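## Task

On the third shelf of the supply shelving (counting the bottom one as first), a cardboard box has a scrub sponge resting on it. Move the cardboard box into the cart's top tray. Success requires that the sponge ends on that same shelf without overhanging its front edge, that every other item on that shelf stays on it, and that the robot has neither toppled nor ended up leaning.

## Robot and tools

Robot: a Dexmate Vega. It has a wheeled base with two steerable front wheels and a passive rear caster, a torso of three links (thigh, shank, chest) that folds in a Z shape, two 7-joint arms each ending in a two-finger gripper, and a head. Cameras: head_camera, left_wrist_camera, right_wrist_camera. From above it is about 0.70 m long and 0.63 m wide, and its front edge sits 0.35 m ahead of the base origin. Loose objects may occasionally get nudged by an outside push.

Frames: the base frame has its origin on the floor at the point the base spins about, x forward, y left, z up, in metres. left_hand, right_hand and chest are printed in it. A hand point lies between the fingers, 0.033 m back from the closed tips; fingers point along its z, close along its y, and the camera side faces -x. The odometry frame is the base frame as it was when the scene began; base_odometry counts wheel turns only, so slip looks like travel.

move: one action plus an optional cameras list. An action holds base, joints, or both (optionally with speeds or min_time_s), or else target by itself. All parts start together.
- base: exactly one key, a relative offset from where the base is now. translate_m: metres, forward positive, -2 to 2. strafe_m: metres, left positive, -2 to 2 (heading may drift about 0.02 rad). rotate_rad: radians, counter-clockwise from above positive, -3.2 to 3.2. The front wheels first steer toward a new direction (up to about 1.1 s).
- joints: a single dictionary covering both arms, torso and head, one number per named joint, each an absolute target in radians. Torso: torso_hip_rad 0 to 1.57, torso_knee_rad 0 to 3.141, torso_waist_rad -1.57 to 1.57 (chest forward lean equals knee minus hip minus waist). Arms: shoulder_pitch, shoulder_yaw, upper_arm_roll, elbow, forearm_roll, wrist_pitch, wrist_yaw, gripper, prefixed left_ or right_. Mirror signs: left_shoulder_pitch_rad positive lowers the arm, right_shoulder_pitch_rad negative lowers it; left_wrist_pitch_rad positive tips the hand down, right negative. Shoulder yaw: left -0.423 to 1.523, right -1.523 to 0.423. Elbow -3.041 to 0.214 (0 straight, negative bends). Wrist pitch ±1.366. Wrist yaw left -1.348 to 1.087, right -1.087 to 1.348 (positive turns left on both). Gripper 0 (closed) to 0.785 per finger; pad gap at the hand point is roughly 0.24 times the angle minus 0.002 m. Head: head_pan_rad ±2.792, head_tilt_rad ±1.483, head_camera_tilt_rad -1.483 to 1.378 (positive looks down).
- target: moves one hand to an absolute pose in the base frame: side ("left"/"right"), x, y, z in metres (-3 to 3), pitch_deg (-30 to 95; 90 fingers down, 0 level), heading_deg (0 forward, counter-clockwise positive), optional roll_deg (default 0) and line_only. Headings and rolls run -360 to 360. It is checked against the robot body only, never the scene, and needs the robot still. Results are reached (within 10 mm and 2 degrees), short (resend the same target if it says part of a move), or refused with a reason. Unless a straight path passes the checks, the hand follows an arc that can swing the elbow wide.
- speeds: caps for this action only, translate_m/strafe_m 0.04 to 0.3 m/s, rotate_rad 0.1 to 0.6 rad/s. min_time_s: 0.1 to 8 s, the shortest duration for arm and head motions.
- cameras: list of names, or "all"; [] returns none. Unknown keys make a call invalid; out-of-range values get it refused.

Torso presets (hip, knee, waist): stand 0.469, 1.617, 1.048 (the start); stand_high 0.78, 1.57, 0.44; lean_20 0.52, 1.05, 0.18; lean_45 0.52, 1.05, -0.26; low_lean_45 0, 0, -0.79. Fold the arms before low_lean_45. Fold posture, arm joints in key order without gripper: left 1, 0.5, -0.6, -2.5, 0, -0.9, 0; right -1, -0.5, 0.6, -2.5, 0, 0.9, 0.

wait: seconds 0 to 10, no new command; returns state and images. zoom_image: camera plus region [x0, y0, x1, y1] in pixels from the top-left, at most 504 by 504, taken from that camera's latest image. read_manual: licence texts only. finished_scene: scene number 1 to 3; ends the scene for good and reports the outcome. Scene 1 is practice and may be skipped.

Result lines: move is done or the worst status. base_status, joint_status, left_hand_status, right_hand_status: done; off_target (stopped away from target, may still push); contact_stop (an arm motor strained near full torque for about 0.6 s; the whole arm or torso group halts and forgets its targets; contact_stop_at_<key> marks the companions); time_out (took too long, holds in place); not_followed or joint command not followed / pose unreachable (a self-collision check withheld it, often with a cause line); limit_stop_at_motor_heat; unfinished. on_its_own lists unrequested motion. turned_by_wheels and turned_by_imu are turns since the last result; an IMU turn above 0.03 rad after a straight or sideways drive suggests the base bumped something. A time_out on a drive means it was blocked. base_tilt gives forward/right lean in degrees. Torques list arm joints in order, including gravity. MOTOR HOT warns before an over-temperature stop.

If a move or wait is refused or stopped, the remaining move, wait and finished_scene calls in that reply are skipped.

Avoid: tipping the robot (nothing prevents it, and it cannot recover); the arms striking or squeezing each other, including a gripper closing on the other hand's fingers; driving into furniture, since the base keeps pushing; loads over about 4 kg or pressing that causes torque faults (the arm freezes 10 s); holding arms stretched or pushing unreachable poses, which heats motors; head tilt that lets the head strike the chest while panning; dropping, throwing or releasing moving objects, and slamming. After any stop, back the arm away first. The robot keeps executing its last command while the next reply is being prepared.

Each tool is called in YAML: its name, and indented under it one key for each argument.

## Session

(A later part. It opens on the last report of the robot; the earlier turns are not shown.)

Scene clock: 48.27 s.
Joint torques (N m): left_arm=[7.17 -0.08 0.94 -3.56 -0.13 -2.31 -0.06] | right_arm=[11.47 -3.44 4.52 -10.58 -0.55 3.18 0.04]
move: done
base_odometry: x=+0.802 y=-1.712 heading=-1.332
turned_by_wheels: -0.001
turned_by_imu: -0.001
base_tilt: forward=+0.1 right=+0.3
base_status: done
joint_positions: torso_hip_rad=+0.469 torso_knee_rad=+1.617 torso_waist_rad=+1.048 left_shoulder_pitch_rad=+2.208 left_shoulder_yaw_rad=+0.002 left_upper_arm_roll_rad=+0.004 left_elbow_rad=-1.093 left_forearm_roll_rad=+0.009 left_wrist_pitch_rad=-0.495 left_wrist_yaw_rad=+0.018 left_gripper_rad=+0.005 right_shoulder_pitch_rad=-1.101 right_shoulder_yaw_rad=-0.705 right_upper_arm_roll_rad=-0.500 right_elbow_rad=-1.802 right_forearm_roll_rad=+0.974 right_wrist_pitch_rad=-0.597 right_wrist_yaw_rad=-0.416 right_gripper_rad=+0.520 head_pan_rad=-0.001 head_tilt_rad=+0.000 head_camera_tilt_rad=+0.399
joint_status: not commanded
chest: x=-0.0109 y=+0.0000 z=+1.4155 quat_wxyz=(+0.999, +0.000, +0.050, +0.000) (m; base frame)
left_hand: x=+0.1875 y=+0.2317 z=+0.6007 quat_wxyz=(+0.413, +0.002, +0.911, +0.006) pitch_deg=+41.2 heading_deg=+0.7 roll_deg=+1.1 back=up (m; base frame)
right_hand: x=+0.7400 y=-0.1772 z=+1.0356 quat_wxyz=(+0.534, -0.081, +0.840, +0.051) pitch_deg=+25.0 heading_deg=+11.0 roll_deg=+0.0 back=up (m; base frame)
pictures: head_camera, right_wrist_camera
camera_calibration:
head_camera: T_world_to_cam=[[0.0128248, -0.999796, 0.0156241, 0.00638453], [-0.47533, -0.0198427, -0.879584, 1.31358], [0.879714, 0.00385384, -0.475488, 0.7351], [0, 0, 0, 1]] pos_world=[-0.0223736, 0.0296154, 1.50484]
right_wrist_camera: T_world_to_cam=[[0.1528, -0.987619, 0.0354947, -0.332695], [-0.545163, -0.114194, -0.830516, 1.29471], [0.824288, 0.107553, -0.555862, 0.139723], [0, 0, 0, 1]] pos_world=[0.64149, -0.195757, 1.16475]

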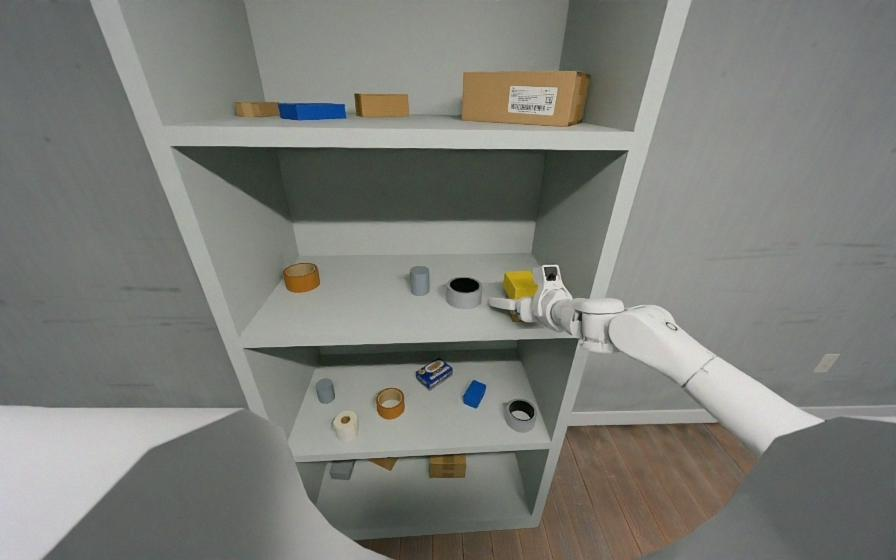

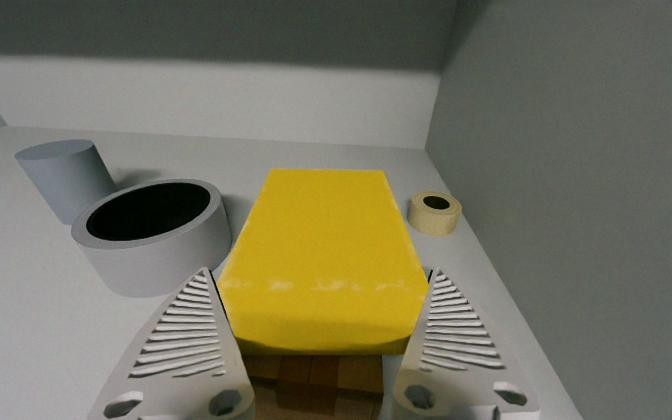

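move:
  target: {"side":"right","x":0.765,"y":-0.173,"z":1.06,"pitch_deg":25,"heading_deg":11,"line_only":true}
  cameras: ["head_camera","right_wrist_camera"]

zoom_image:
  camera: "head_camera"
  region: [440, 250, 640, 370]

Scene clock: 51.60 s.
Joint torques (N m): left_arm=[6.79 0.36 1.35 -4.08 -0.04 -2.81 0.04] | right_arm=[25.1 -1.35 5.6 -4.77 -0.38 2.77 0.16]
move: done
base_odometry: x=+0.802 y=-1.712 heading=-1.332
turned_by_wheels: +0.000
turned_by_imu: +0.001
base_tilt: forward=+0.2 right=+0.3
base_status: not commanded
joint_positions: torso_hip_rad=+0.469 torso_knee_rad=+1.617 torso_waist_rad=+1.048 left_shoulder_pitch_rad=+2.208 left_shoulder_yaw_rad=+0.002 left_upper_arm_roll_rad=+0.004 left_elbow_rad=-1.093 left_forearm_roll_rad=+0.009 left_wrist_pitch_rad=-0.495 left_wrist_yaw_rad=+0.018 left_gripper_rad=+0.005 right_shoulder_pitch_rad=-1.010 right_shoulder_yaw_rad=-0.670 right_upper_arm_roll_rad=-0.512 right_elbow_rad=-1.747 right_forearm_roll_rad=+0.983 right_wrist_pitch_rad=-0.647 right_wrist_yaw_rad=-0.410 right_gripper_rad=+0.520 head_pan_rad=-0.001 head_tilt_rad=+0.000 head_camera_tilt_rad=+0.399
joint_status: not commanded
chest: x=-0.0109 y=+0.0000 z=+1.4155 quat_wxyz=(+0.999, +0.000, +0.050, +0.000) (m; base frame)
left_hand: x=+0.1875 y=+0.2317 z=+0.6007 quat_wxyz=(+0.413, +0.002, +0.911, +0.006) pitch_deg=+41.2 heading_deg=+0.7 roll_deg=+1.1 back=up (m; base frame)
right_hand: x=+0.7634 y=-0.1734 z=+1.0581 quat_wxyz=(+0.535, -0.081, +0.840, +0.051) pitch_deg=+25.0 heading_deg=+11.0 roll_deg=+0.0 back=up (m; base frame)
right_hand_status: reached (straight line, planned for 0.6 s): 3 mm and 0.0 deg off.
pictures: head_camera, right_wrist_camera
camera_calibration:
head_camera: T_world_to_cam=[[0.0128248, -0.999796, 0.0156241, 0.00638453], [-0.47533, -0.0198427, -0.879584, 1.31358], [0.879714, 0.00385384, -0.475488, 0.7351], [0, 0, 0, 1]] pos_world=[-0.0223736, 0.0296154, 1.50484]
right_wrist_camera: T_world_to_cam=[[0.152858, -0.987607, 0.0355923, -0.333468], [-0.545076, -0.114297, -0.830559, 1.32656], [0.824334, 0.107557, -0.555792, 0.13242], [0, 0, 0, 1]] pos_world=[0.66489, -0.191957, 1.18725]

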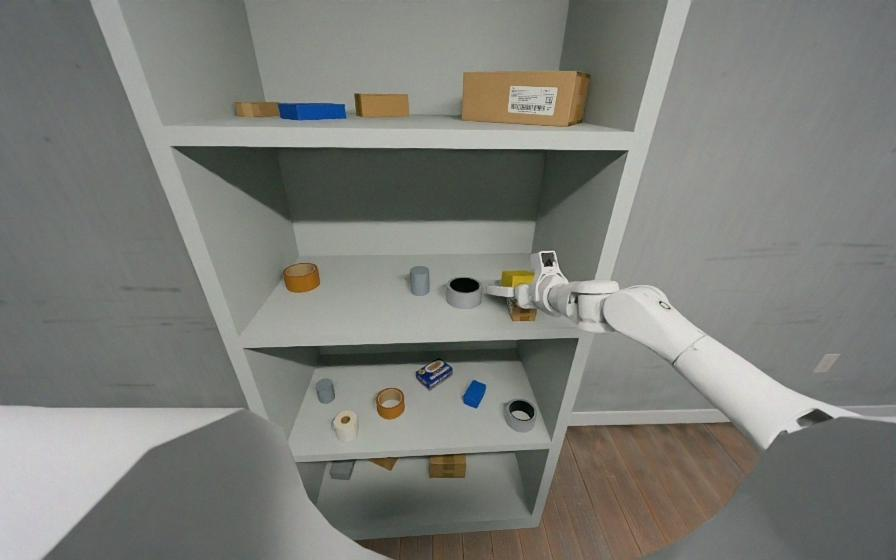

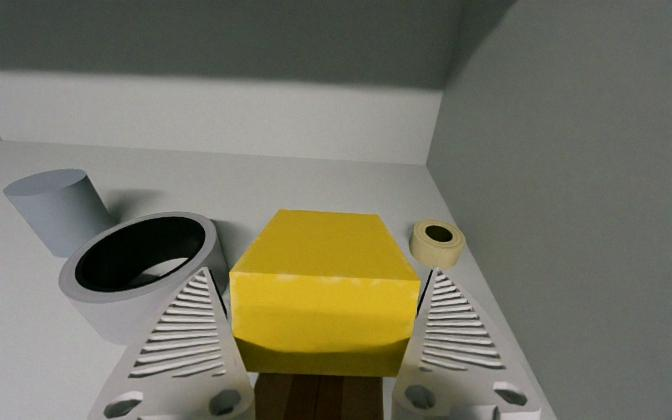

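Scaled by 2.520 from the camera's 896x560 image, which has a finer 960x600 frame.

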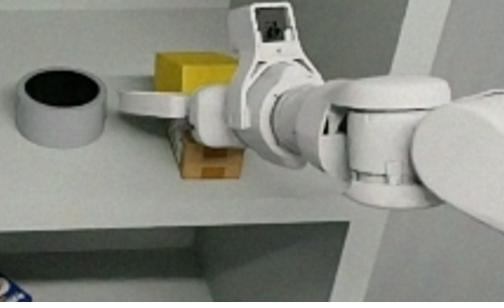

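move:
  target: {"side":"right","x":0.768,"y":-0.172,"z":1.07,"pitch_deg":15,"heading_deg":11,"line_only":true}
  cameras: ["head_camera","right_wrist_camera"]

zoom_image:
  camera: "head_camera"
  region: [440, 250, 640, 370]

Scene clock: 55.07 s.
Joint torques (N m): left_arm=[8.08 0.27 0.88 -4.03 -0.05 -3.02 0.15] | right_arm=[12.7 -3.44 5.11 -5.56 -0.73 2.53 0.18]
move: done
base_odometry: x=+0.802 y=-1.712 heading=-1.332
turned_by_wheels: +0.000
turned_by_imu: +0.001
base_tilt: forward=+0.2 right=+0.3
base_status: not commanded
joint_positions: torso_hip_rad=+0.469 torso_knee_rad=+1.617 torso_waist_rad=+1.048 left_shoulder_pitch_rad=+2.208 left_shoulder_yaw_rad=+0.002 left_upper_arm_roll_rad=+0.004 left_elbow_rad=-1.093 left_forearm_roll_rad=+0.009 left_wrist_pitch_rad=-0.495 left_wrist_yaw_rad=+0.018 left_gripper_rad=+0.005 right_shoulder_pitch_rad=-1.113 right_shoulder_yaw_rad=-0.670 right_upper_arm_roll_rad=-0.535 right_elbow_rad=-1.718 right_forearm_roll_rad=+0.840 right_wrist_pitch_rad=-0.363 right_wrist_yaw_rad=-0.341 right_gripper_rad=+0.520 head_pan_rad=-0.001 head_tilt_rad=+0.000 head_camera_tilt_rad=+0.399
joint_status: not commanded
chest: x=-0.0109 y=+0.0000 z=+1.4155 quat_wxyz=(+0.999, +0.000, +0.050, +0.000) (m; base frame)
left_hand: x=+0.1875 y=+0.2317 z=+0.6007 quat_wxyz=(+0.413, +0.002, +0.911, +0.006) pitch_deg=+41.2 heading_deg=+0.7 roll_deg=+1.1 back=up (m; base frame)
right_hand: x=+0.7681 y=-0.1722 z=+1.0696 quat_wxyz=(+0.605, -0.076, +0.791, +0.058) pitch_deg=+15.2 heading_deg=+11.0 roll_deg=+0.0 back=up (m; base frame)
right_hand_status: reached (straight line, planned for 1.2 s): 0 mm and 0.2 deg off.
pictures: head_camera, right_wrist_camera
camera_calibration:
head_camera: T_world_to_cam=[[0.0128248, -0.999796, 0.0156241, 0.00638453], [-0.47533, -0.0198427, -0.879584, 1.31358], [0.879714, 0.00385384, -0.475488, 0.7351], [0, 0, 0, 1]] pos_world=[-0.0223736, 0.0296154, 1.50484]
right_wrist_camera: T_world_to_cam=[[0.147189, -0.988702, 0.0283489, -0.321508], [-0.397786, -0.0854112, -0.913494, 1.31944], [0.905595, 0.123179, -0.405863, -0.0852163], [0, 0, 0, 1]] pos_world=[0.649348, -0.194684, 1.17983]

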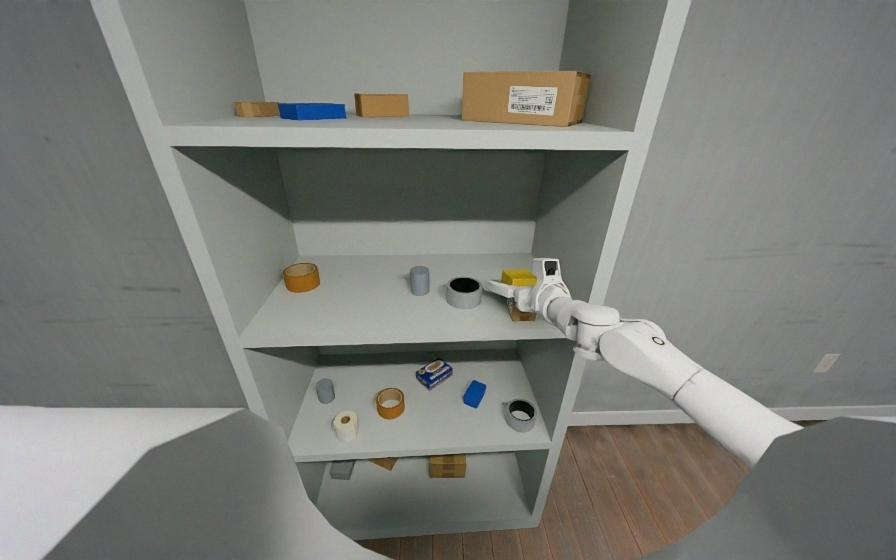

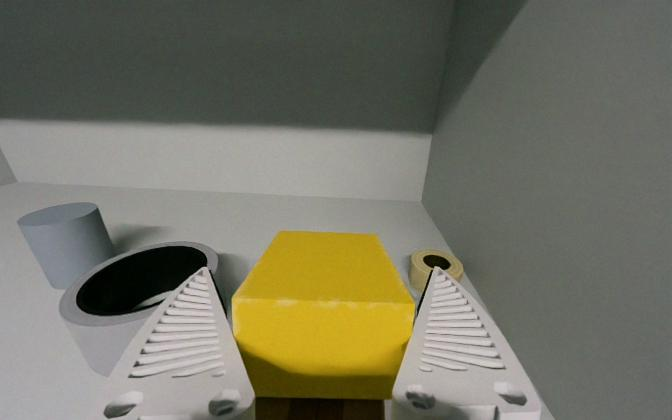

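Scaled by 2.520 from the camera's 896x560 image, which has a finer 960x600 frame.

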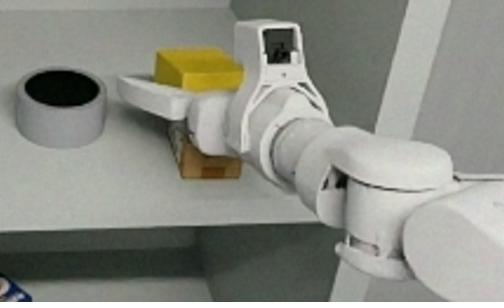

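move:
  joints: {"right_gripper_rad":0.3}
  cameras: ["right_wrist_camera"]

move:
  target: {"side":"right","x":0.768,"y":-0.172,"z":1.11,"pitch_deg":15,"heading_deg":11,"line_only":true}
  cameras: ["head_camera","right_wrist_camera"]

Scene clock: 56.10 s.
Joint torques (N m): left_arm=[7.68 0.37 0.96 -3.98 -0.01 -2.8 0.16] | right_arm=[12.36 -2.02 5.48 -7.22 -0.76 3.11 0.34]
move: done
base_odometry: x=+0.802 y=-1.712 heading=-1.332
turned_by_wheels: +0.000
turned_by_imu: +0.000
base_tilt: forward=+0.2 right=+0.2
base_status: not commanded
joint_positions: torso_hip_rad=+0.469 torso_knee_rad=+1.617 torso_waist_rad=+1.048 left_shoulder_pitch_rad=+2.208 left_shoulder_yaw_rad=+0.002 left_upper_arm_roll_rad=+0.004 left_elbow_rad=-1.093 left_forearm_roll_rad=+0.009 left_wrist_pitch_rad=-0.495 left_wrist_yaw_rad=+0.018 left_gripper_rad=+0.005 right_shoulder_pitch_rad=-1.115 right_shoulder_yaw_rad=-0.669 right_upper_arm_roll_rad=-0.536 right_elbow_rad=-1.718 right_forearm_roll_rad=+0.838 right_wrist_pitch_rad=-0.359 right_wrist_yaw_rad=-0.340 right_gripper_rad=+0.301 head_pan_rad=-0.001 head_tilt_rad=+0.000 head_camera_tilt_rad=+0.399
joint_status: all done
chest: x=-0.0109 y=+0.0000 z=+1.4155 quat_wxyz=(+0.999, +0.000, +0.050, +0.000) (m; base frame)
left_hand: x=+0.1875 y=+0.2317 z=+0.6007 quat_wxyz=(+0.413, +0.002, +0.911, +0.006) pitch_deg=+41.2 heading_deg=+0.7 roll_deg=+1.1 back=up (m; base frame)
right_hand: x=+0.7680 y=-0.1721 z=+1.0699 quat_wxyz=(+0.606, -0.076, +0.790, +0.058) pitch_deg=+15.0 heading_deg=+11.0 roll_deg=+0.0 back=up (m; base frame)
pictures: right_wrist_camera
camera_calibration:
right_wrist_camera: T_world_to_cam=[[0.147399, -0.988668, 0.0284415, -0.321686], [-0.395182, -0.085229, -0.914641, 1.31888], [0.9067, 0.123578, -0.403266, -0.0885985], [0, 0, 0, 1]] pos_world=[0.648946, -0.194685, 1.17972]

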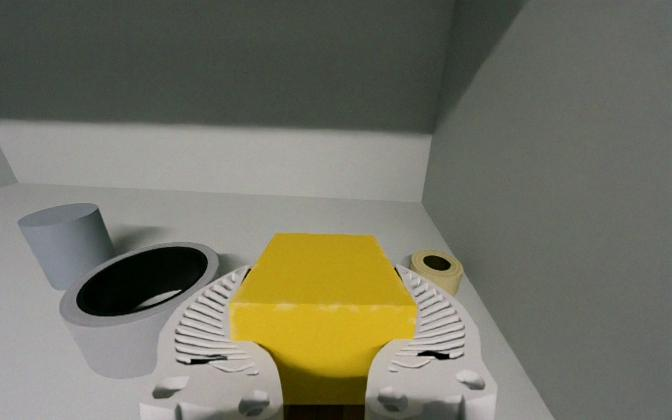

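Scene clock: 57.93 s.
Joint torques (N m): left_arm=[7.05 -0.18 1.16 -3.27 0.05 -2.85 0.21] | right_arm=[25.67 -6.41 10.57 -10.66 -0.26 2.6 -0.31]
move: done
base_odometry: x=+0.802 y=-1.712 heading=-1.332
turned_by_wheels: +0.000
turned_by_imu: +0.000
base_tilt: forward=+0.2 right=+0.3
base_status: not commanded
joint_positions: torso_hip_rad=+0.469 torso_knee_rad=+1.617 torso_waist_rad=+1.048 left_shoulder_pitch_rad=+2.208 left_shoulder_yaw_rad=+0.002 left_upper_arm_roll_rad=+0.004 left_elbow_rad=-1.093 left_forearm_roll_rad=+0.009 left_wrist_pitch_rad=-0.495 left_wrist_yaw_rad=+0.018 left_gripper_rad=+0.005 right_shoulder_pitch_rad=-1.089 right_shoulder_yaw_rad=-0.694 right_upper_arm_roll_rad=-0.496 right_elbow_rad=-1.803 right_forearm_roll_rad=+0.896 right_wrist_pitch_rad=-0.455 right_wrist_yaw_rad=-0.381 right_gripper_rad=+0.301 head_pan_rad=-0.001 head_tilt_rad=+0.000 head_camera_tilt_rad=+0.399
joint_status: not commanded
chest: x=-0.0109 y=+0.0000 z=+1.4155 quat_wxyz=(+0.999, +0.000, +0.050, +0.000) (m; base frame)
left_hand: x=+0.1875 y=+0.2317 z=+0.6007 quat_wxyz=(+0.413, +0.002, +0.911, +0.006) pitch_deg=+41.2 heading_deg=+0.7 roll_deg=+1.1 back=up (m; base frame)
right_hand: x=+0.7679 y=-0.1720 z=+1.1068 quat_wxyz=(+0.605, -0.076, +0.790, +0.058) pitch_deg=+15.1 heading_deg=+11.0 roll_deg=+0.0 back=up (m; base frame)
right_hand_status: reached (straight line, planned for 0.7 s): 3 mm and 0.1 deg off.
pictures: head_camera, right_wrist_camera
camera_calibration:
head_camera: T_world_to_cam=[[0.0128248, -0.999796, 0.0156241, 0.00638453], [-0.47533, -0.0198427, -0.879584, 1.31358], [0.879714, 0.00385384, -0.475488, 0.7351], [0, 0, 0, 1]] pos_world=[-0.0223736, 0.0296154, 1.50484]
right_wrist_camera: T_world_to_cam=[[0.147561, -0.988652, 0.0281464, -0.322382], [-0.395968, -0.0851299, -0.91431, 1.35286], [0.906331, 0.123771, -0.404036, -0.0724758], [0, 0, 0, 1]] pos_world=[0.648947, -0.194585, 1.21672]

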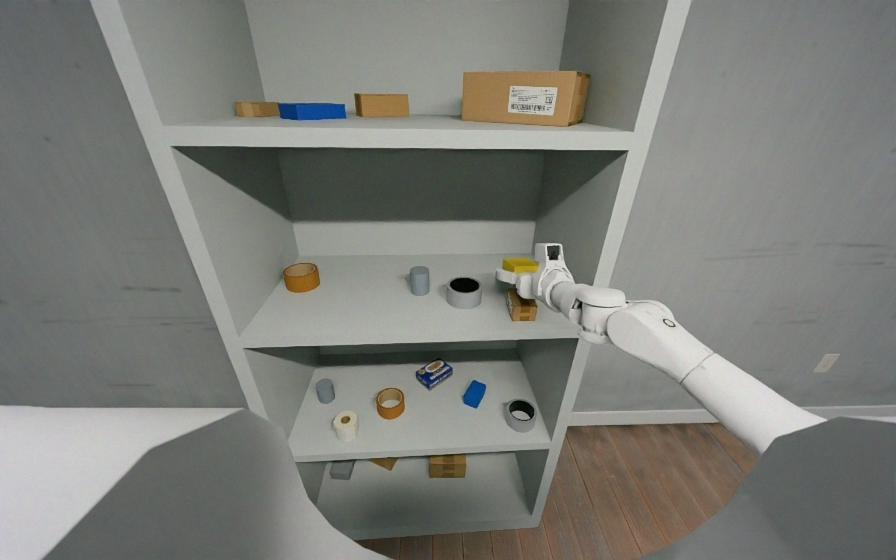

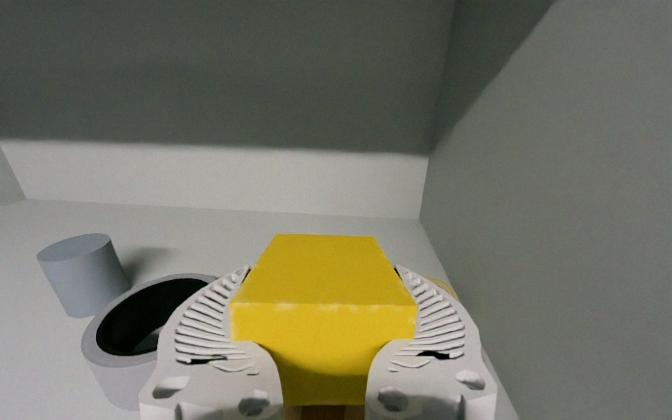

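move:
  target: {"side":"right","x":0.735,"y":0.02,"z":1.11,"pitch_deg":15,"heading_deg":11,"line_only":true}
  cameras: []

move:
  target: {"side":"right","x":0.735,"y":0.02,"z":1.03,"pitch_deg":15,"heading_deg":11,"line_only":true}
  cameras: ["head_camera","right_wrist_camera"]

zoom_image:
  camera: "head_camera"
  region: [380, 240, 580, 360]

Scene clock: 62.43 s.
Joint torques (N m): left_arm=[6.3 1.02 1.46 -3.79 0.01 -2.7 0.15] | right_arm=[25.31 1.83 3.99 -8.08 -1.17 2.27 -0.22]
move: done
base_odometry: x=+0.802 y=-1.712 heading=-1.332
turned_by_wheels: +0.000
turned_by_imu: +0.001
base_tilt: forward=+0.2 right=+0.3
base_status: not commanded
joint_positions: torso_hip_rad=+0.469 torso_knee_rad=+1.617 torso_waist_rad=+1.048 left_shoulder_pitch_rad=+2.208 left_shoulder_yaw_rad=+0.002 left_upper_arm_roll_rad=+0.004 left_elbow_rad=-1.093 left_forearm_roll_rad=+0.009 left_wrist_pitch_rad=-0.495 left_wrist_yaw_rad=+0.018 left_gripper_rad=+0.005 right_shoulder_pitch_rad=-0.998 right_shoulder_yaw_rad=-0.326 right_upper_arm_roll_rad=-0.748 right_elbow_rad=-1.797 right_forearm_roll_rad=+0.763 right_wrist_pitch_rad=-0.537 right_wrist_yaw_rad=-0.718 right_gripper_rad=+0.301 head_pan_rad=-0.001 head_tilt_rad=+0.000 head_camera_tilt_rad=+0.399
joint_status: not commanded
chest: x=-0.0109 y=+0.0000 z=+1.4155 quat_wxyz=(+0.999, +0.000, +0.050, +0.000) (m; base frame)
left_hand: x=+0.1875 y=+0.2317 z=+0.6007 quat_wxyz=(+0.413, +0.002, +0.911, +0.006) pitch_deg=+41.2 heading_deg=+0.7 roll_deg=+1.1 back=up (m; base frame)
right_hand: x=+0.7356 y=+0.0171 z=+1.1090 quat_wxyz=(+0.605, -0.076, +0.790, +0.058) pitch_deg=+15.1 heading_deg=+11.0 roll_deg=+0.0 back=up (m; base frame)
right_hand_status: reached (straight line, planned for 1.6 s): 3 mm and 0.1 deg off.
pictures: none
No camera images: "cameras" was empty.

Scene clock: 64.93 s.
Joint torques (N m): left_arm=[7.61 1.68 0.95 -3.9 -0.04 -3.07 0.14] | right_arm=[-3.57 1.27 -1.47 5.57 2.94 -3.62 0.44]
move: done
base_odometry: x=+0.802 y=-1.712 heading=-1.332
turned_by_wheels: +0.000
turned_by_imu: +0.001
base_tilt: forward=+0.1 right=+0.4
base_status: not commanded
joint_positions: torso_hip_rad=+0.469 torso_knee_rad=+1.617 torso_waist_rad=+1.048 left_shoulder_pitch_rad=+2.208 left_shoulder_yaw_rad=+0.002 left_upper_arm_roll_rad=+0.004 left_elbow_rad=-1.093 left_forearm_roll_rad=+0.009 left_wrist_pitch_rad=-0.495 left_wrist_yaw_rad=+0.018 left_gripper_rad=+0.005 right_shoulder_pitch_rad=-1.049 right_shoulder_yaw_rad=-0.301 right_upper_arm_roll_rad=-0.820 right_elbow_rad=-1.593 right_forearm_roll_rad=+0.660 right_wrist_pitch_rad=-0.313 right_wrist_yaw_rad=-0.627 right_gripper_rad=+0.301 head_pan_rad=-0.001 head_tilt_rad=+0.000 head_camera_tilt_rad=+0.399
joint_status: not commanded
chest: x=-0.0117 y=+0.0000 z=+1.4155 quat_wxyz=(+0.999, +0.000, +0.050, +0.000) (m; base frame)
left_hand: x=+0.1875 y=+0.2317 z=+0.6009 quat_wxyz=(+0.413, +0.002, +0.911, +0.006) pitch_deg=+41.2 heading_deg=+0.7 roll_deg=+1.0 back=up (m; base frame)
right_hand: x=+0.7354 y=+0.0199 z=+1.0346 quat_wxyz=(+0.608, -0.075, +0.788, +0.058) pitch_deg=+14.7 heading_deg=+11.0 roll_deg=+0.0 back=up (m; base frame)
right_hand_status: reached (straight line, planned for 1.1 s): 5 mm and 0.3 deg off.
pictures: head_camera, right_wrist_camera
camera_calibration:
head_camera: T_world_to_cam=[[0.0128102, -0.999796, 0.0156353, 0.006376], [-0.474502, -0.019842, -0.880031, 1.31399], [0.880161, 0.00385438, -0.474659, 0.734612], [0, 0, 0, 1]] pos_world=[-0.0231699, 0.0296154, 1.50494]
right_wrist_camera: T_world_to_cam=[[0.146596, -0.988811, 0.0276022, -0.124606], [-0.390721, -0.083516, -0.916713, 1.28894], [0.908761, 0.123602, -0.398592, -0.103393], [0, 0, 0, 1]] pos_world=[0.615842, -0.00278493, 1.14382]

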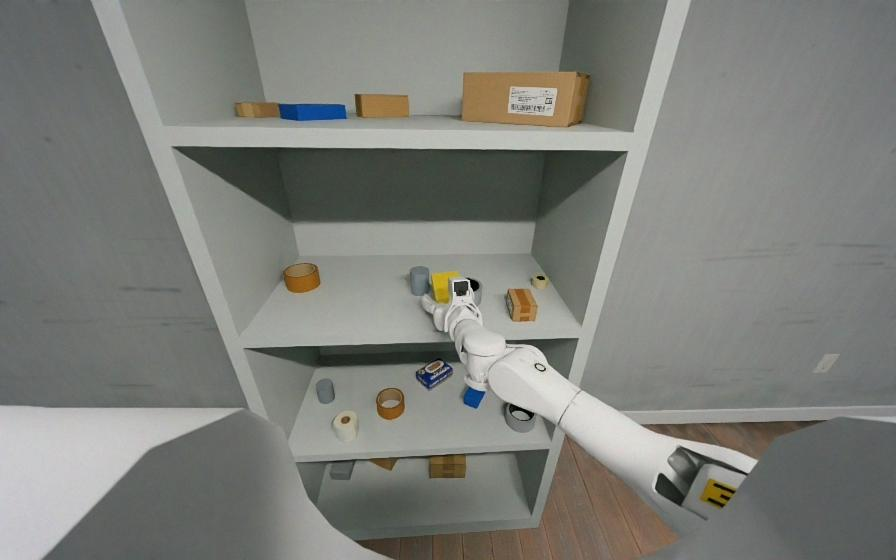

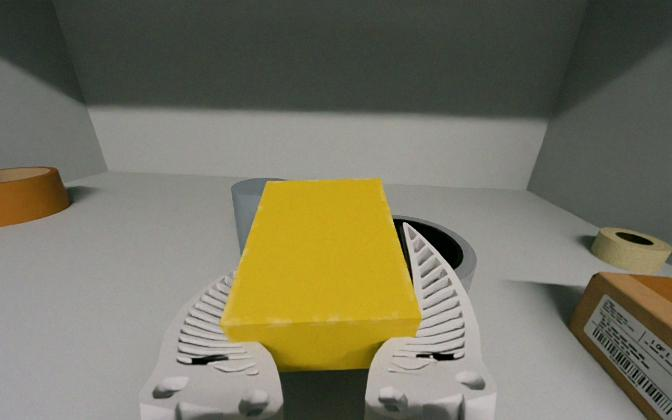

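Scaled by 2.520 from the camera's 896x560 image, which has a finer 960x600 frame.

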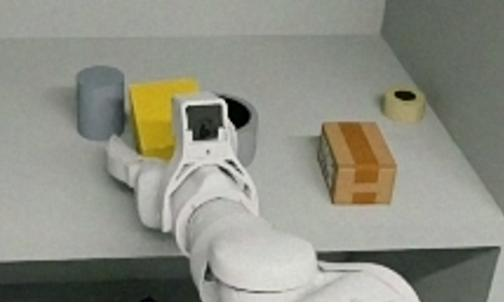

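move:
  joints: {"right_gripper_rad":0.46}
  cameras: ["head_camera","right_wrist_camera"]

Scene clock: 65.83 s.
Joint torques (N m): left_arm=[8.84 0.68 1.14 -4.03 -0.12 -2.86 0.15] | right_arm=[-3.62 -3.3 1.36 6.45 2.41 -2.17 -0.65]
move: done
base_odometry: x=+0.802 y=-1.712 heading=-1.332
turned_by_wheels: +0.000
turned_by_imu: +0.000
base_tilt: forward=+0.1 right=+0.3
base_status: not commanded
joint_positions: torso_hip_rad=+0.469 torso_knee_rad=+1.617 torso_waist_rad=+1.048 left_shoulder_pitch_rad=+2.208 left_shoulder_yaw_rad=+0.002 left_upper_arm_roll_rad=+0.004 left_elbow_rad=-1.093 left_forearm_roll_rad=+0.009 left_wrist_pitch_rad=-0.495 left_wrist_yaw_rad=+0.018 left_gripper_rad=+0.005 right_shoulder_pitch_rad=-1.050 right_shoulder_yaw_rad=-0.300 right_upper_arm_roll_rad=-0.821 right_elbow_rad=-1.589 right_forearm_roll_rad=+0.658 right_wrist_pitch_rad=-0.309 right_wrist_yaw_rad=-0.625 right_gripper_rad=+0.460 head_pan_rad=-0.001 head_tilt_rad=+0.000 head_camera_tilt_rad=+0.399
joint_status: all done
chest: x=-0.0117 y=+0.0000 z=+1.4155 quat_wxyz=(+0.999, +0.000, +0.050, +0.000) (m; base frame)
left_hand: x=+0.1875 y=+0.2317 z=+0.6009 quat_wxyz=(+0.413, +0.002, +0.911, +0.006) pitch_deg=+41.2 heading_deg=+0.7 roll_deg=+1.0 back=up (m; base frame)
right_hand: x=+0.7351 y=+0.0204 z=+1.0330 quat_wxyz=(+0.608, -0.076, +0.788, +0.059) pitch_deg=+14.8 heading_deg=+11.0 roll_deg=+0.0 back=up (m; base frame)
pictures: head_camera, right_wrist_camera
camera_calibration:
head_camera: T_world_to_cam=[[0.0128102, -0.999796, 0.0156353, 0.00637728], [-0.474502, -0.019842, -0.880031, 1.31394], [0.880161, 0.00385438, -0.474659, 0.7347], [0, 0, 0, 1]] pos_world=[-0.0232699, 0.0296154, 1.50494]
right_wrist_camera: T_world_to_cam=[[0.147769, -0.988638, 0.0275353, -0.124769], [-0.390731, -0.0839325, -0.91667, 1.28735], [0.908567, 0.124697, -0.398695, -0.103569], [0, 0, 0, 1]] pos_world=[0.615543, -0.00238645, 1.14222]

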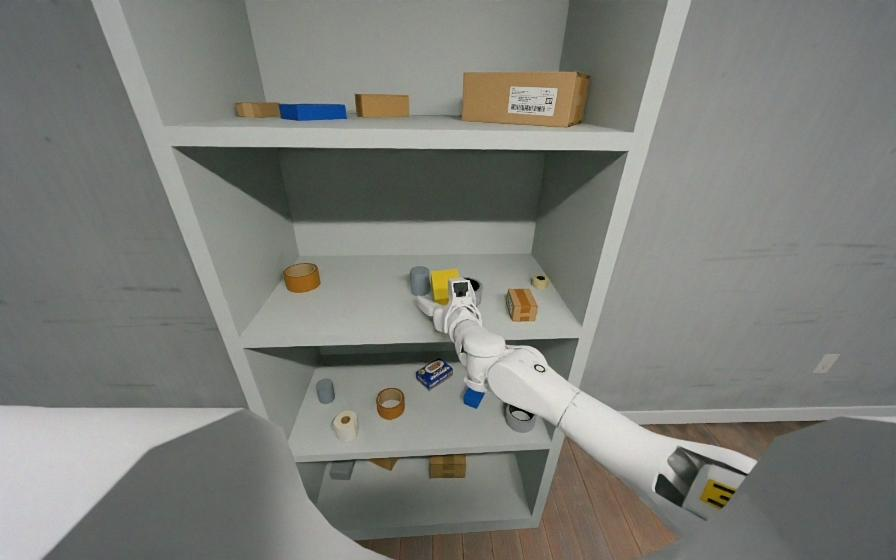

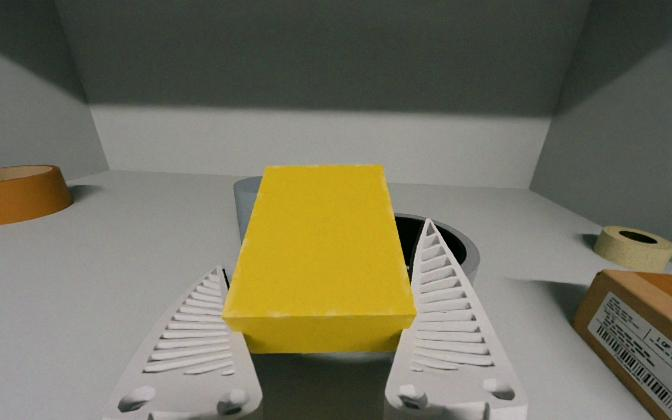

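move:
  joints: {"right_gripper_rad":0.54}
  cameras: []

move:
  target: {"side":"right","x":0.73,"y":0.015,"z":1.055,"pitch_deg":15,"heading_deg":11,"line_only":true}
  cameras: ["head_camera","right_wrist_camera"]

Scene clock: 66.80 s.
Joint torques (N m): left_arm=[6.94 0.37 1.07 -3.73 0.01 -2.87 0.11] | right_arm=[-3.63 -3.88 2.26 5.94 1.95 -1.52 -1.77]
move: done
base_odometry: x=+0.802 y=-1.712 heading=-1.332
turned_by_wheels: +0.000
turned_by_imu: +0.000
base_tilt: forward=+0.1 right=+0.3
base_status: not commanded
joint_positions: torso_hip_rad=+0.469 torso_knee_rad=+1.617 torso_waist_rad=+1.048 left_shoulder_pitch_rad=+2.208 left_shoulder_yaw_rad=+0.002 left_upper_arm_roll_rad=+0.004 left_elbow_rad=-1.093 left_forearm_roll_rad=+0.009 left_wrist_pitch_rad=-0.495 left_wrist_yaw_rad=+0.018 left_gripper_rad=+0.005 right_shoulder_pitch_rad=-1.050 right_shoulder_yaw_rad=-0.300 right_upper_arm_roll_rad=-0.822 right_elbow_rad=-1.588 right_forearm_roll_rad=+0.658 right_wrist_pitch_rad=-0.308 right_wrist_yaw_rad=-0.624 right_gripper_rad=+0.540 head_pan_rad=-0.001 head_tilt_rad=+0.000 head_camera_tilt_rad=+0.399
joint_status: all done
chest: x=-0.0117 y=+0.0000 z=+1.4155 quat_wxyz=(+0.999, +0.000, +0.050, +0.000) (m; base frame)
left_hand: x=+0.1875 y=+0.2317 z=+0.6009 quat_wxyz=(+0.413, +0.002, +0.911, +0.006) pitch_deg=+41.2 heading_deg=+0.7 roll_deg=+1.0 back=up (m; base frame)
right_hand: x=+0.7350 y=+0.0206 z=+1.0327 quat_wxyz=(+0.608, -0.076, +0.788, +0.059) pitch_deg=+14.8 heading_deg=+11.1 roll_deg=+0.0 back=up (m; base frame)
pictures: none
No camera images: "cameras" was empty.

Scene clock: 68.63 s.
Joint torques (N m): left_arm=[7.62 0.08 1.21 -3.78 0.07 -2.81 0.03] | right_arm=[7 -1.74 7.38 -8.98 0.06 2.15 -0.66]
move: done
base_odometry: x=+0.802 y=-1.712 heading=-1.332
turned_by_wheels: +0.000
turned_by_imu: +0.000
base_tilt: forward=+0.1 right=+0.3
base_status: not commanded
joint_positions: torso_hip_rad=+0.469 torso_knee_rad=+1.617 torso_waist_rad=+1.048 left_shoulder_pitch_rad=+2.208 left_shoulder_yaw_rad=+0.002 left_upper_arm_roll_rad=+0.004 left_elbow_rad=-1.093 left_forearm_roll_rad=+0.009 left_wrist_pitch_rad=-0.495 left_wrist_yaw_rad=+0.018 left_gripper_rad=+0.005 right_shoulder_pitch_rad=-1.052 right_shoulder_yaw_rad=-0.329 right_upper_arm_roll_rad=-0.797 right_elbow_rad=-1.684 right_forearm_roll_rad=+0.690 right_wrist_pitch_rad=-0.383 right_wrist_yaw_rad=-0.655 right_gripper_rad=+0.540 head_pan_rad=-0.001 head_tilt_rad=+0.000 head_camera_tilt_rad=+0.399
joint_status: not commanded
chest: x=-0.0113 y=+0.0000 z=+1.4155 quat_wxyz=(+0.999, +0.000, +0.050, +0.000) (m; base frame)
left_hand: x=+0.1875 y=+0.2317 z=+0.6008 quat_wxyz=(+0.413, +0.002, +0.911, +0.006) pitch_deg=+41.2 heading_deg=+0.7 roll_deg=+1.0 back=up (m; base frame)
right_hand: x=+0.7305 y=+0.0155 z=+1.0534 quat_wxyz=(+0.606, -0.076, +0.790, +0.058) pitch_deg=+15.0 heading_deg=+11.0 roll_deg=+0.0 back=up (m; base frame)
right_hand_status: reached (straight line, planned for 0.7 s): 2 mm and 0.0 deg off.
pictures: head_camera, right_wrist_camera
camera_calibration:
head_camera: T_world_to_cam=[[0.0128181, -0.999796, 0.0156308, 0.00637782], [-0.474895, -0.0198436, -0.879819, 1.31385], [0.879949, 0.00385462, -0.475052, 0.734848], [0, 0, 0, 1]] pos_world=[-0.0227717, 0.0296154, 1.50494]
right_wrist_camera: T_world_to_cam=[[0.147847, -0.988605, 0.0283081, -0.13043], [-0.394766, -0.0852329, -0.91482, 1.30481], [0.906808, 0.124078, -0.402869, -0.0849862], [0, 0, 0, 1]] pos_world=[0.611446, -0.00718536, 1.16312]

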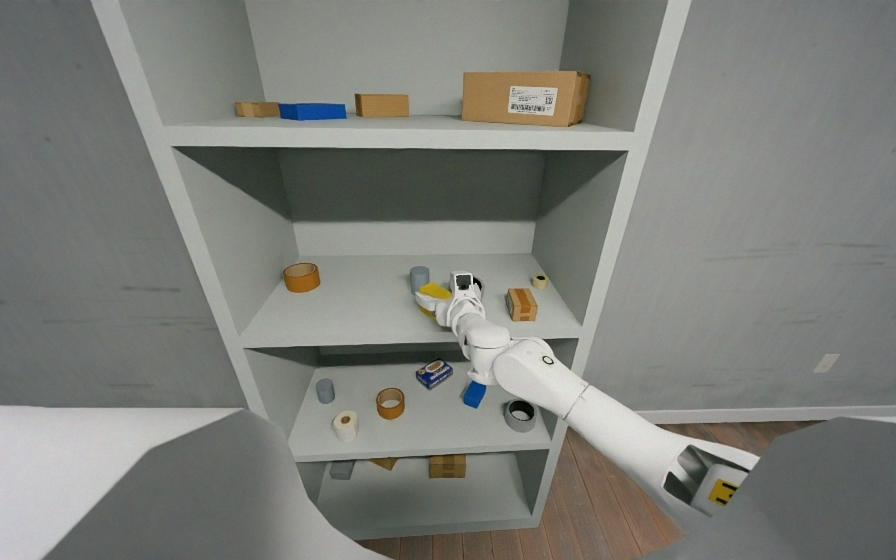

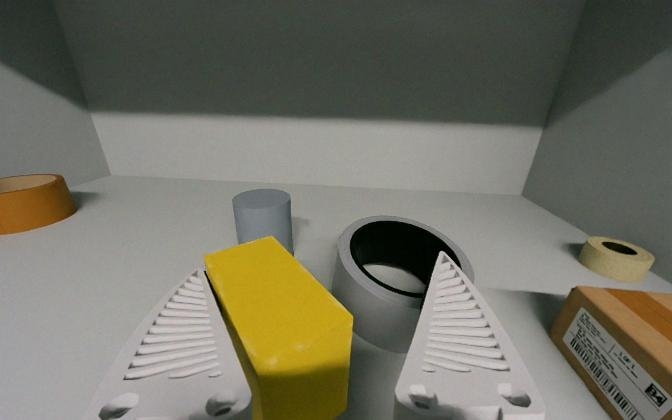

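zoom_image:
  camera: "head_camera"
  region: [390, 250, 510, 340]

Scaled by 4.200 from the camera's 896x560 image, which has a finer 960x600 frame.

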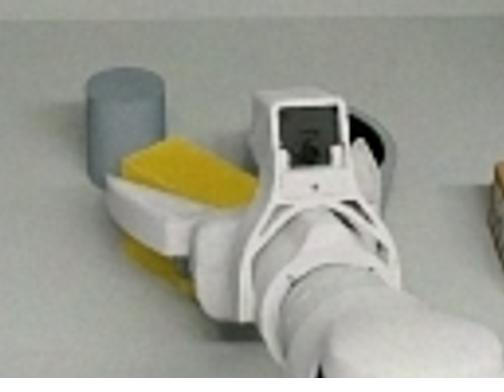

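move:
  target: {"side":"right","x":0.62,"y":-0.02,"z":1.07,"pitch_deg":15,"heading_deg":11,"line_only":true}
  cameras: ["head_camera","right_wrist_camera"]

zoom_image:
  camera: "head_camera"
  region: [390, 250, 550, 350]

Scene clock: 72.87 s.
Joint torques (N m): left_arm=[7.56 0.36 1.11 -3.47 -0.04 -2.63 0.11] | right_arm=[7.88 -1.89 8.14 -12.22 -0.92 2.25 -0.22]
move: done
base_odometry: x=+0.802 y=-1.712 heading=-1.332
turned_by_wheels: +0.000
turned_by_imu: +0.001
base_tilt: forward=+0.2 right=+0.3
base_status: not commanded
joint_positions: torso_hip_rad=+0.469 torso_knee_rad=+1.617 torso_waist_rad=+1.048 left_shoulder_pitch_rad=+2.208 left_shoulder_yaw_rad=+0.002 left_upper_arm_roll_rad=+0.004 left_elbow_rad=-1.093 left_forearm_roll_rad=+0.009 left_wrist_pitch_rad=-0.495 left_wrist_yaw_rad=+0.018 left_gripper_rad=+0.005 right_shoulder_pitch_rad=-1.311 right_shoulder_yaw_rad=-0.553 right_upper_arm_roll_rad=-0.740 right_elbow_rad=-2.162 right_forearm_roll_rad=+0.732 right_wrist_pitch_rad=-0.468 right_wrist_yaw_rad=-0.808 right_gripper_rad=+0.540 head_pan_rad=-0.001 head_tilt_rad=+0.000 head_camera_tilt_rad=+0.399
joint_status: not commanded
chest: x=-0.0112 y=+0.0000 z=+1.4155 quat_wxyz=(+0.999, +0.000, +0.050, +0.000) (m; base frame)
left_hand: x=+0.1875 y=+0.2317 z=+0.6008 quat_wxyz=(+0.413, +0.002, +0.911, +0.006) pitch_deg=+41.2 heading_deg=+0.7 roll_deg=+1.1 back=up (m; base frame)
right_hand: x=+0.6213 y=-0.0196 z=+1.0691 quat_wxyz=(+0.606, -0.076, +0.790, +0.058) pitch_deg=+15.1 heading_deg=+11.0 roll_deg=+0.0 back=up (m; base frame)
right_hand_status: reached (straight line, planned for 1.9 s): 2 mm and 0.1 deg off.
pictures: head_camera, right_wrist_camera
camera_calibration:
head_camera: T_world_to_cam=[[0.0128192, -0.999796, 0.0156282, 0.00638054], [-0.475014, -0.0198423, -0.879754, 1.31379], [0.879885, 0.00385416, -0.475172, 0.734939], [0, 0, 0, 1]] pos_world=[-0.0226722, 0.0296154, 1.50494]
right_wrist_camera: T_world_to_cam=[[0.147668, -0.988626, 0.0285246, -0.149517], [-0.395341, -0.0854383, -0.914552, 1.27327], [0.906587, 0.123773, -0.40346, 0.02549], [0, 0, 0, 1]] pos_world=[0.502346, -0.0421849, 1.17902]

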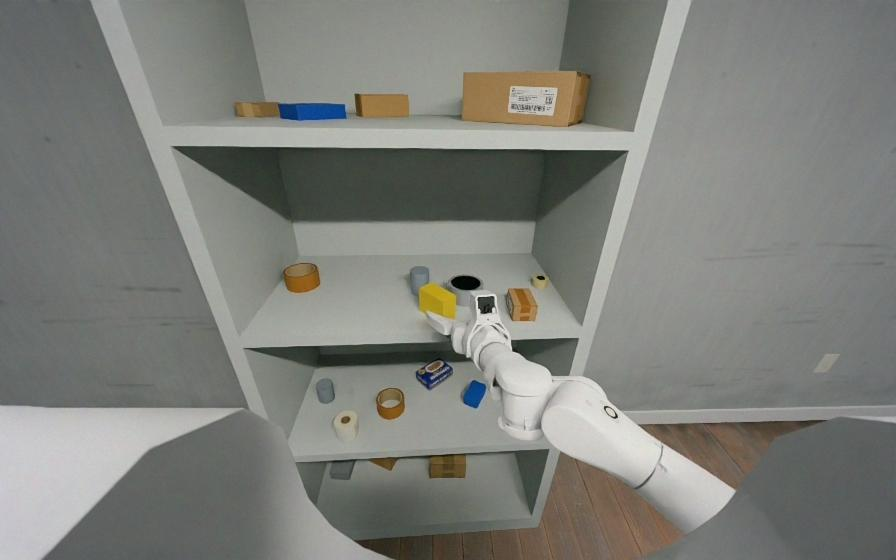

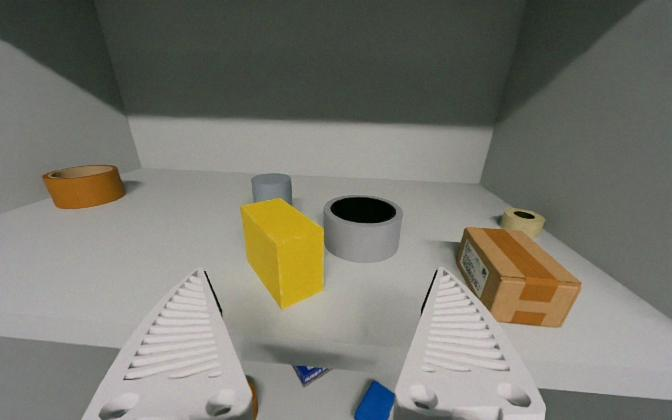

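Scaled by 3.150 from the camera's 896x560 image, which has a finer 960x600 frame.

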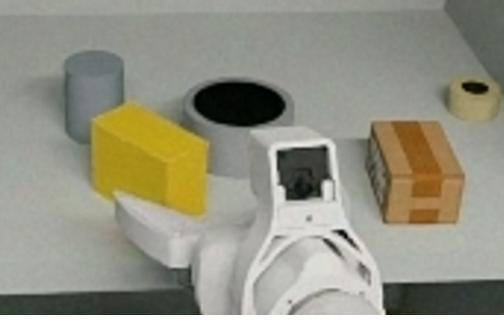

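move:
  target: {"side":"right","x":0.65,"y":-0.18,"z":1.075,"pitch_deg":30,"heading_deg":0,"line_only":true}
  cameras: ["head_camera","right_wrist_camera"]

Scene clock: 77.23 s.
Joint torques (N m): left_arm=[7.89 1.22 1.15 -3.47 0.01 -2.76 0.25] | right_arm=[19 -3.32 9.58 -6.97 -0.47 2.41 -0.39]
move: done
base_odometry: x=+0.802 y=-1.712 heading=-1.332
turned_by_wheels: +0.000
turned_by_imu: +0.001
base_tilt: forward=+0.1 right=+0.3
base_status: not commanded
joint_positions: torso_hip_rad=+0.469 torso_knee_rad=+1.617 torso_waist_rad=+1.048 left_shoulder_pitch_rad=+2.208 left_shoulder_yaw_rad=+0.002 left_upper_arm_roll_rad=+0.004 left_elbow_rad=-1.093 left_forearm_roll_rad=+0.009 left_wrist_pitch_rad=-0.495 left_wrist_yaw_rad=+0.018 left_gripper_rad=+0.005 right_shoulder_pitch_rad=-1.242 right_shoulder_yaw_rad=-0.603 right_upper_arm_roll_rad=-0.335 right_elbow_rad=-2.190 right_forearm_roll_rad=+1.262 right_wrist_pitch_rad=-0.869 right_wrist_yaw_rad=-1.015 right_gripper_rad=+0.540 head_pan_rad=-0.001 head_tilt_rad=+0.000 head_camera_tilt_rad=+0.399
joint_status: not commanded
chest: x=-0.0112 y=+0.0000 z=+1.4155 quat_wxyz=(+0.999, +0.000, +0.050, +0.000) (m; base frame)
left_hand: x=+0.1875 y=+0.2317 z=+0.6008 quat_wxyz=(+0.413, +0.002, +0.911, +0.006) pitch_deg=+41.2 heading_deg=+0.7 roll_deg=+1.1 back=up (m; base frame)
right_hand: x=+0.6496 y=-0.1783 z=+1.0742 quat_wxyz=(+0.501, -0.001, +0.866, +0.000) pitch_deg=+29.9 heading_deg=+0.1 roll_deg=+0.0 back=up (m; base frame)
right_hand_status: reached (straight line, planned for 2.0 s): 2 mm and 0.1 deg off.
pictures: head_camera, right_wrist_camera
camera_calibration:
head_camera: T_world_to_cam=[[0.0128192, -0.999796, 0.0156282, 0.00638054], [-0.475014, -0.0198423, -0.879754, 1.31379], [0.879885, 0.00385416, -0.475172, 0.734939], [0, 0, 0, 1]] pos_world=[-0.0226722, 0.0296154, 1.50494]
right_wrist_camera: T_world_to_cam=[[-0.033167, -0.998703, 0.0386258, -0.205897], [-0.625487, -0.00940157, -0.780178, 1.29422], [0.779529, -0.0500361, -0.624364, 0.310363], [0, 0, 0, 1]] pos_world=[0.560752, -0.177933, 1.21145]

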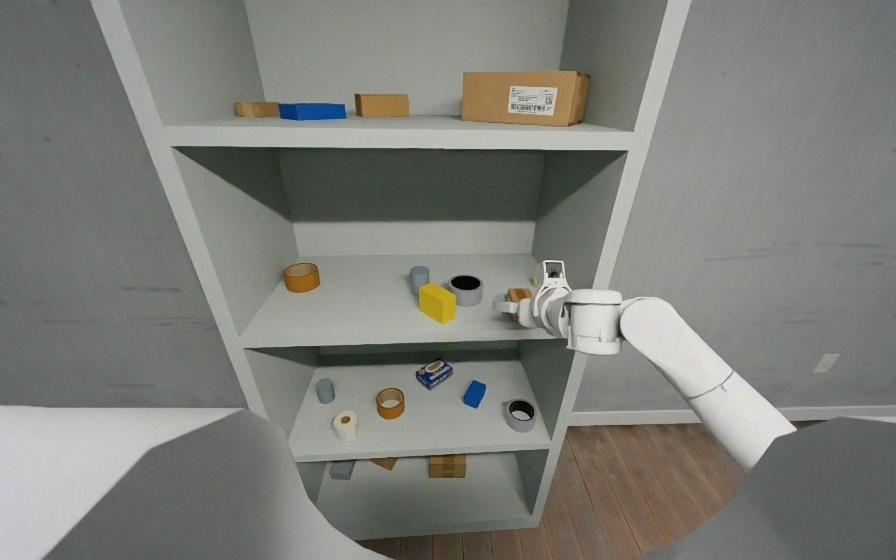

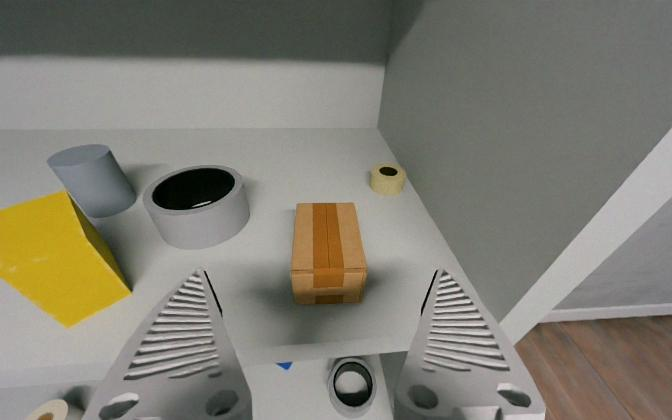

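move:
  target: {"side":"right","x":0.765,"y":-0.18,"z":1.01,"pitch_deg":30,"heading_deg":0,"line_only":true}
  cameras: ["head_camera","right_wrist_camera"]

zoom_image:
  camera: "head_camera"
  region: [440, 250, 600, 350]

Scene clock: 81.27 s.
Joint torques (N m): left_arm=[7.75 0.28 0.91 -4.37 0 -2.56 0.01] | right_arm=[16.83 -1.04 1.24 0.5 0.08 -0.04 0.15]
move: done
base_odometry: x=+0.802 y=-1.712 heading=-1.332
turned_by_wheels: +0.000
turned_by_imu: +0.001
base_tilt: forward=+0.1 right=+0.3
base_status: not commanded
joint_positions: torso_hip_rad=+0.469 torso_knee_rad=+1.617 torso_waist_rad=+1.048 left_shoulder_pitch_rad=+2.208 left_shoulder_yaw_rad=+0.002 left_upper_arm_roll_rad=+0.004 left_elbow_rad=-1.093 left_forearm_roll_rad=+0.009 left_wrist_pitch_rad=-0.495 left_wrist_yaw_rad=+0.018 left_gripper_rad=+0.005 right_shoulder_pitch_rad=-0.988 right_shoulder_yaw_rad=-0.500 right_upper_arm_roll_rad=-0.546 right_elbow_rad=-1.646 right_forearm_roll_rad=+0.999 right_wrist_pitch_rad=-0.671 right_wrist_yaw_rad=-0.677 right_gripper_rad=+0.540 head_pan_rad=-0.001 head_tilt_rad=+0.000 head_camera_tilt_rad=+0.399
joint_status: not commanded
chest: x=-0.0114 y=+0.0000 z=+1.4155 quat_wxyz=(+0.999, +0.000, +0.050, +0.000) (m; base frame)
left_hand: x=+0.1875 y=+0.2317 z=+0.6008 quat_wxyz=(+0.413, +0.002, +0.911, +0.006) pitch_deg=+41.2 heading_deg=+0.7 roll_deg=+1.0 back=up (m; base frame)
right_hand: x=+0.7641 y=-0.1800 z=+1.0113 quat_wxyz=(+0.500, +0.000, +0.866, +0.000) pitch_deg=+29.9 heading_deg=+0.0 roll_deg=+0.1 back=up (m; base frame)
right_hand_status: reached (straight line, planned for 2.1 s): 2 mm and 0.1 deg off.
pictures: head_camera, right_wrist_camera
camera_calibration:
head_camera: T_world_to_cam=[[0.0128157, -0.999796, 0.0156312, 0.00637843], [-0.474818, -0.0198425, -0.87986, 1.31386], [0.879991, 0.00385406, -0.474975, 0.734821], [0, 0, 0, 1]] pos_world=[-0.0228713, 0.0296154, 1.50494]
right_wrist_camera: T_world_to_cam=[[-0.0354721, -0.998656, 0.0377802, -0.19873], [-0.625689, -0.00728537, -0.780039, 1.31711], [0.779266, -0.0513083, -0.62459, 0.181962], [0, 0, 0, 1]] pos_world=[0.675251, -0.179532, 1.14855]

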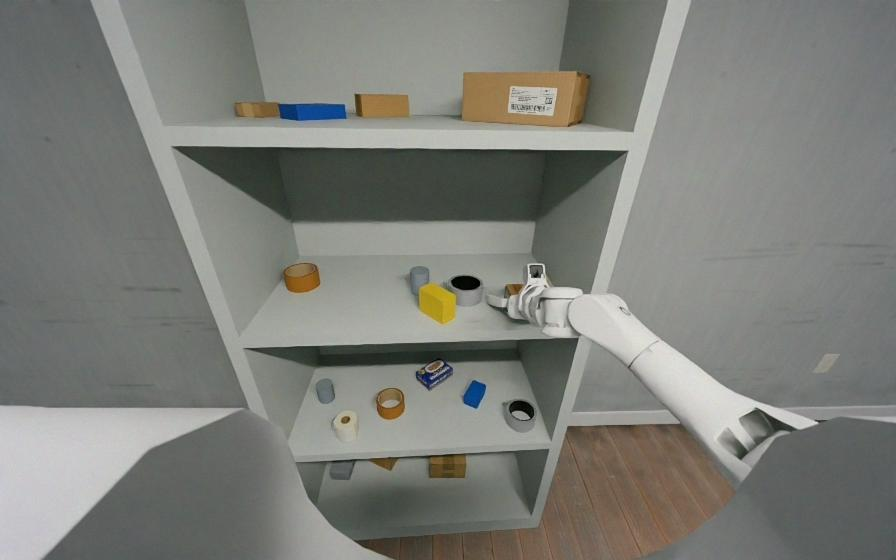

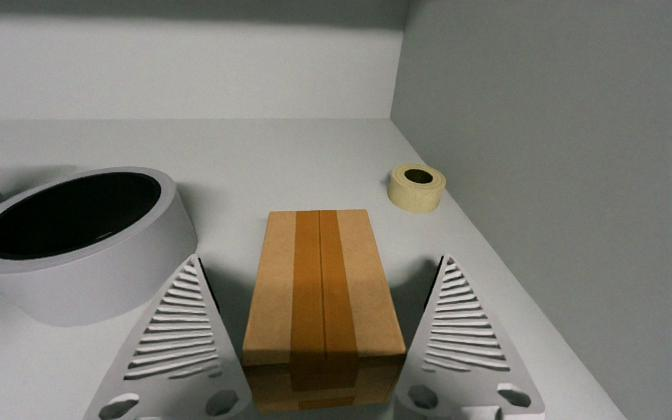

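Scaled by 3.150 from the camera's 896x560 image, which has a finer 960x600 frame.

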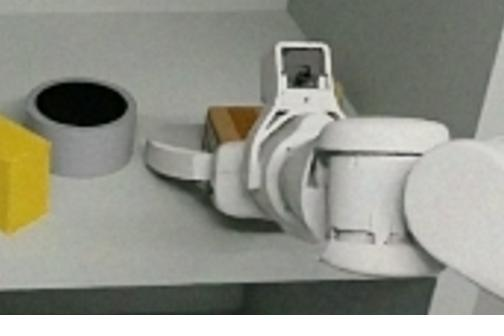

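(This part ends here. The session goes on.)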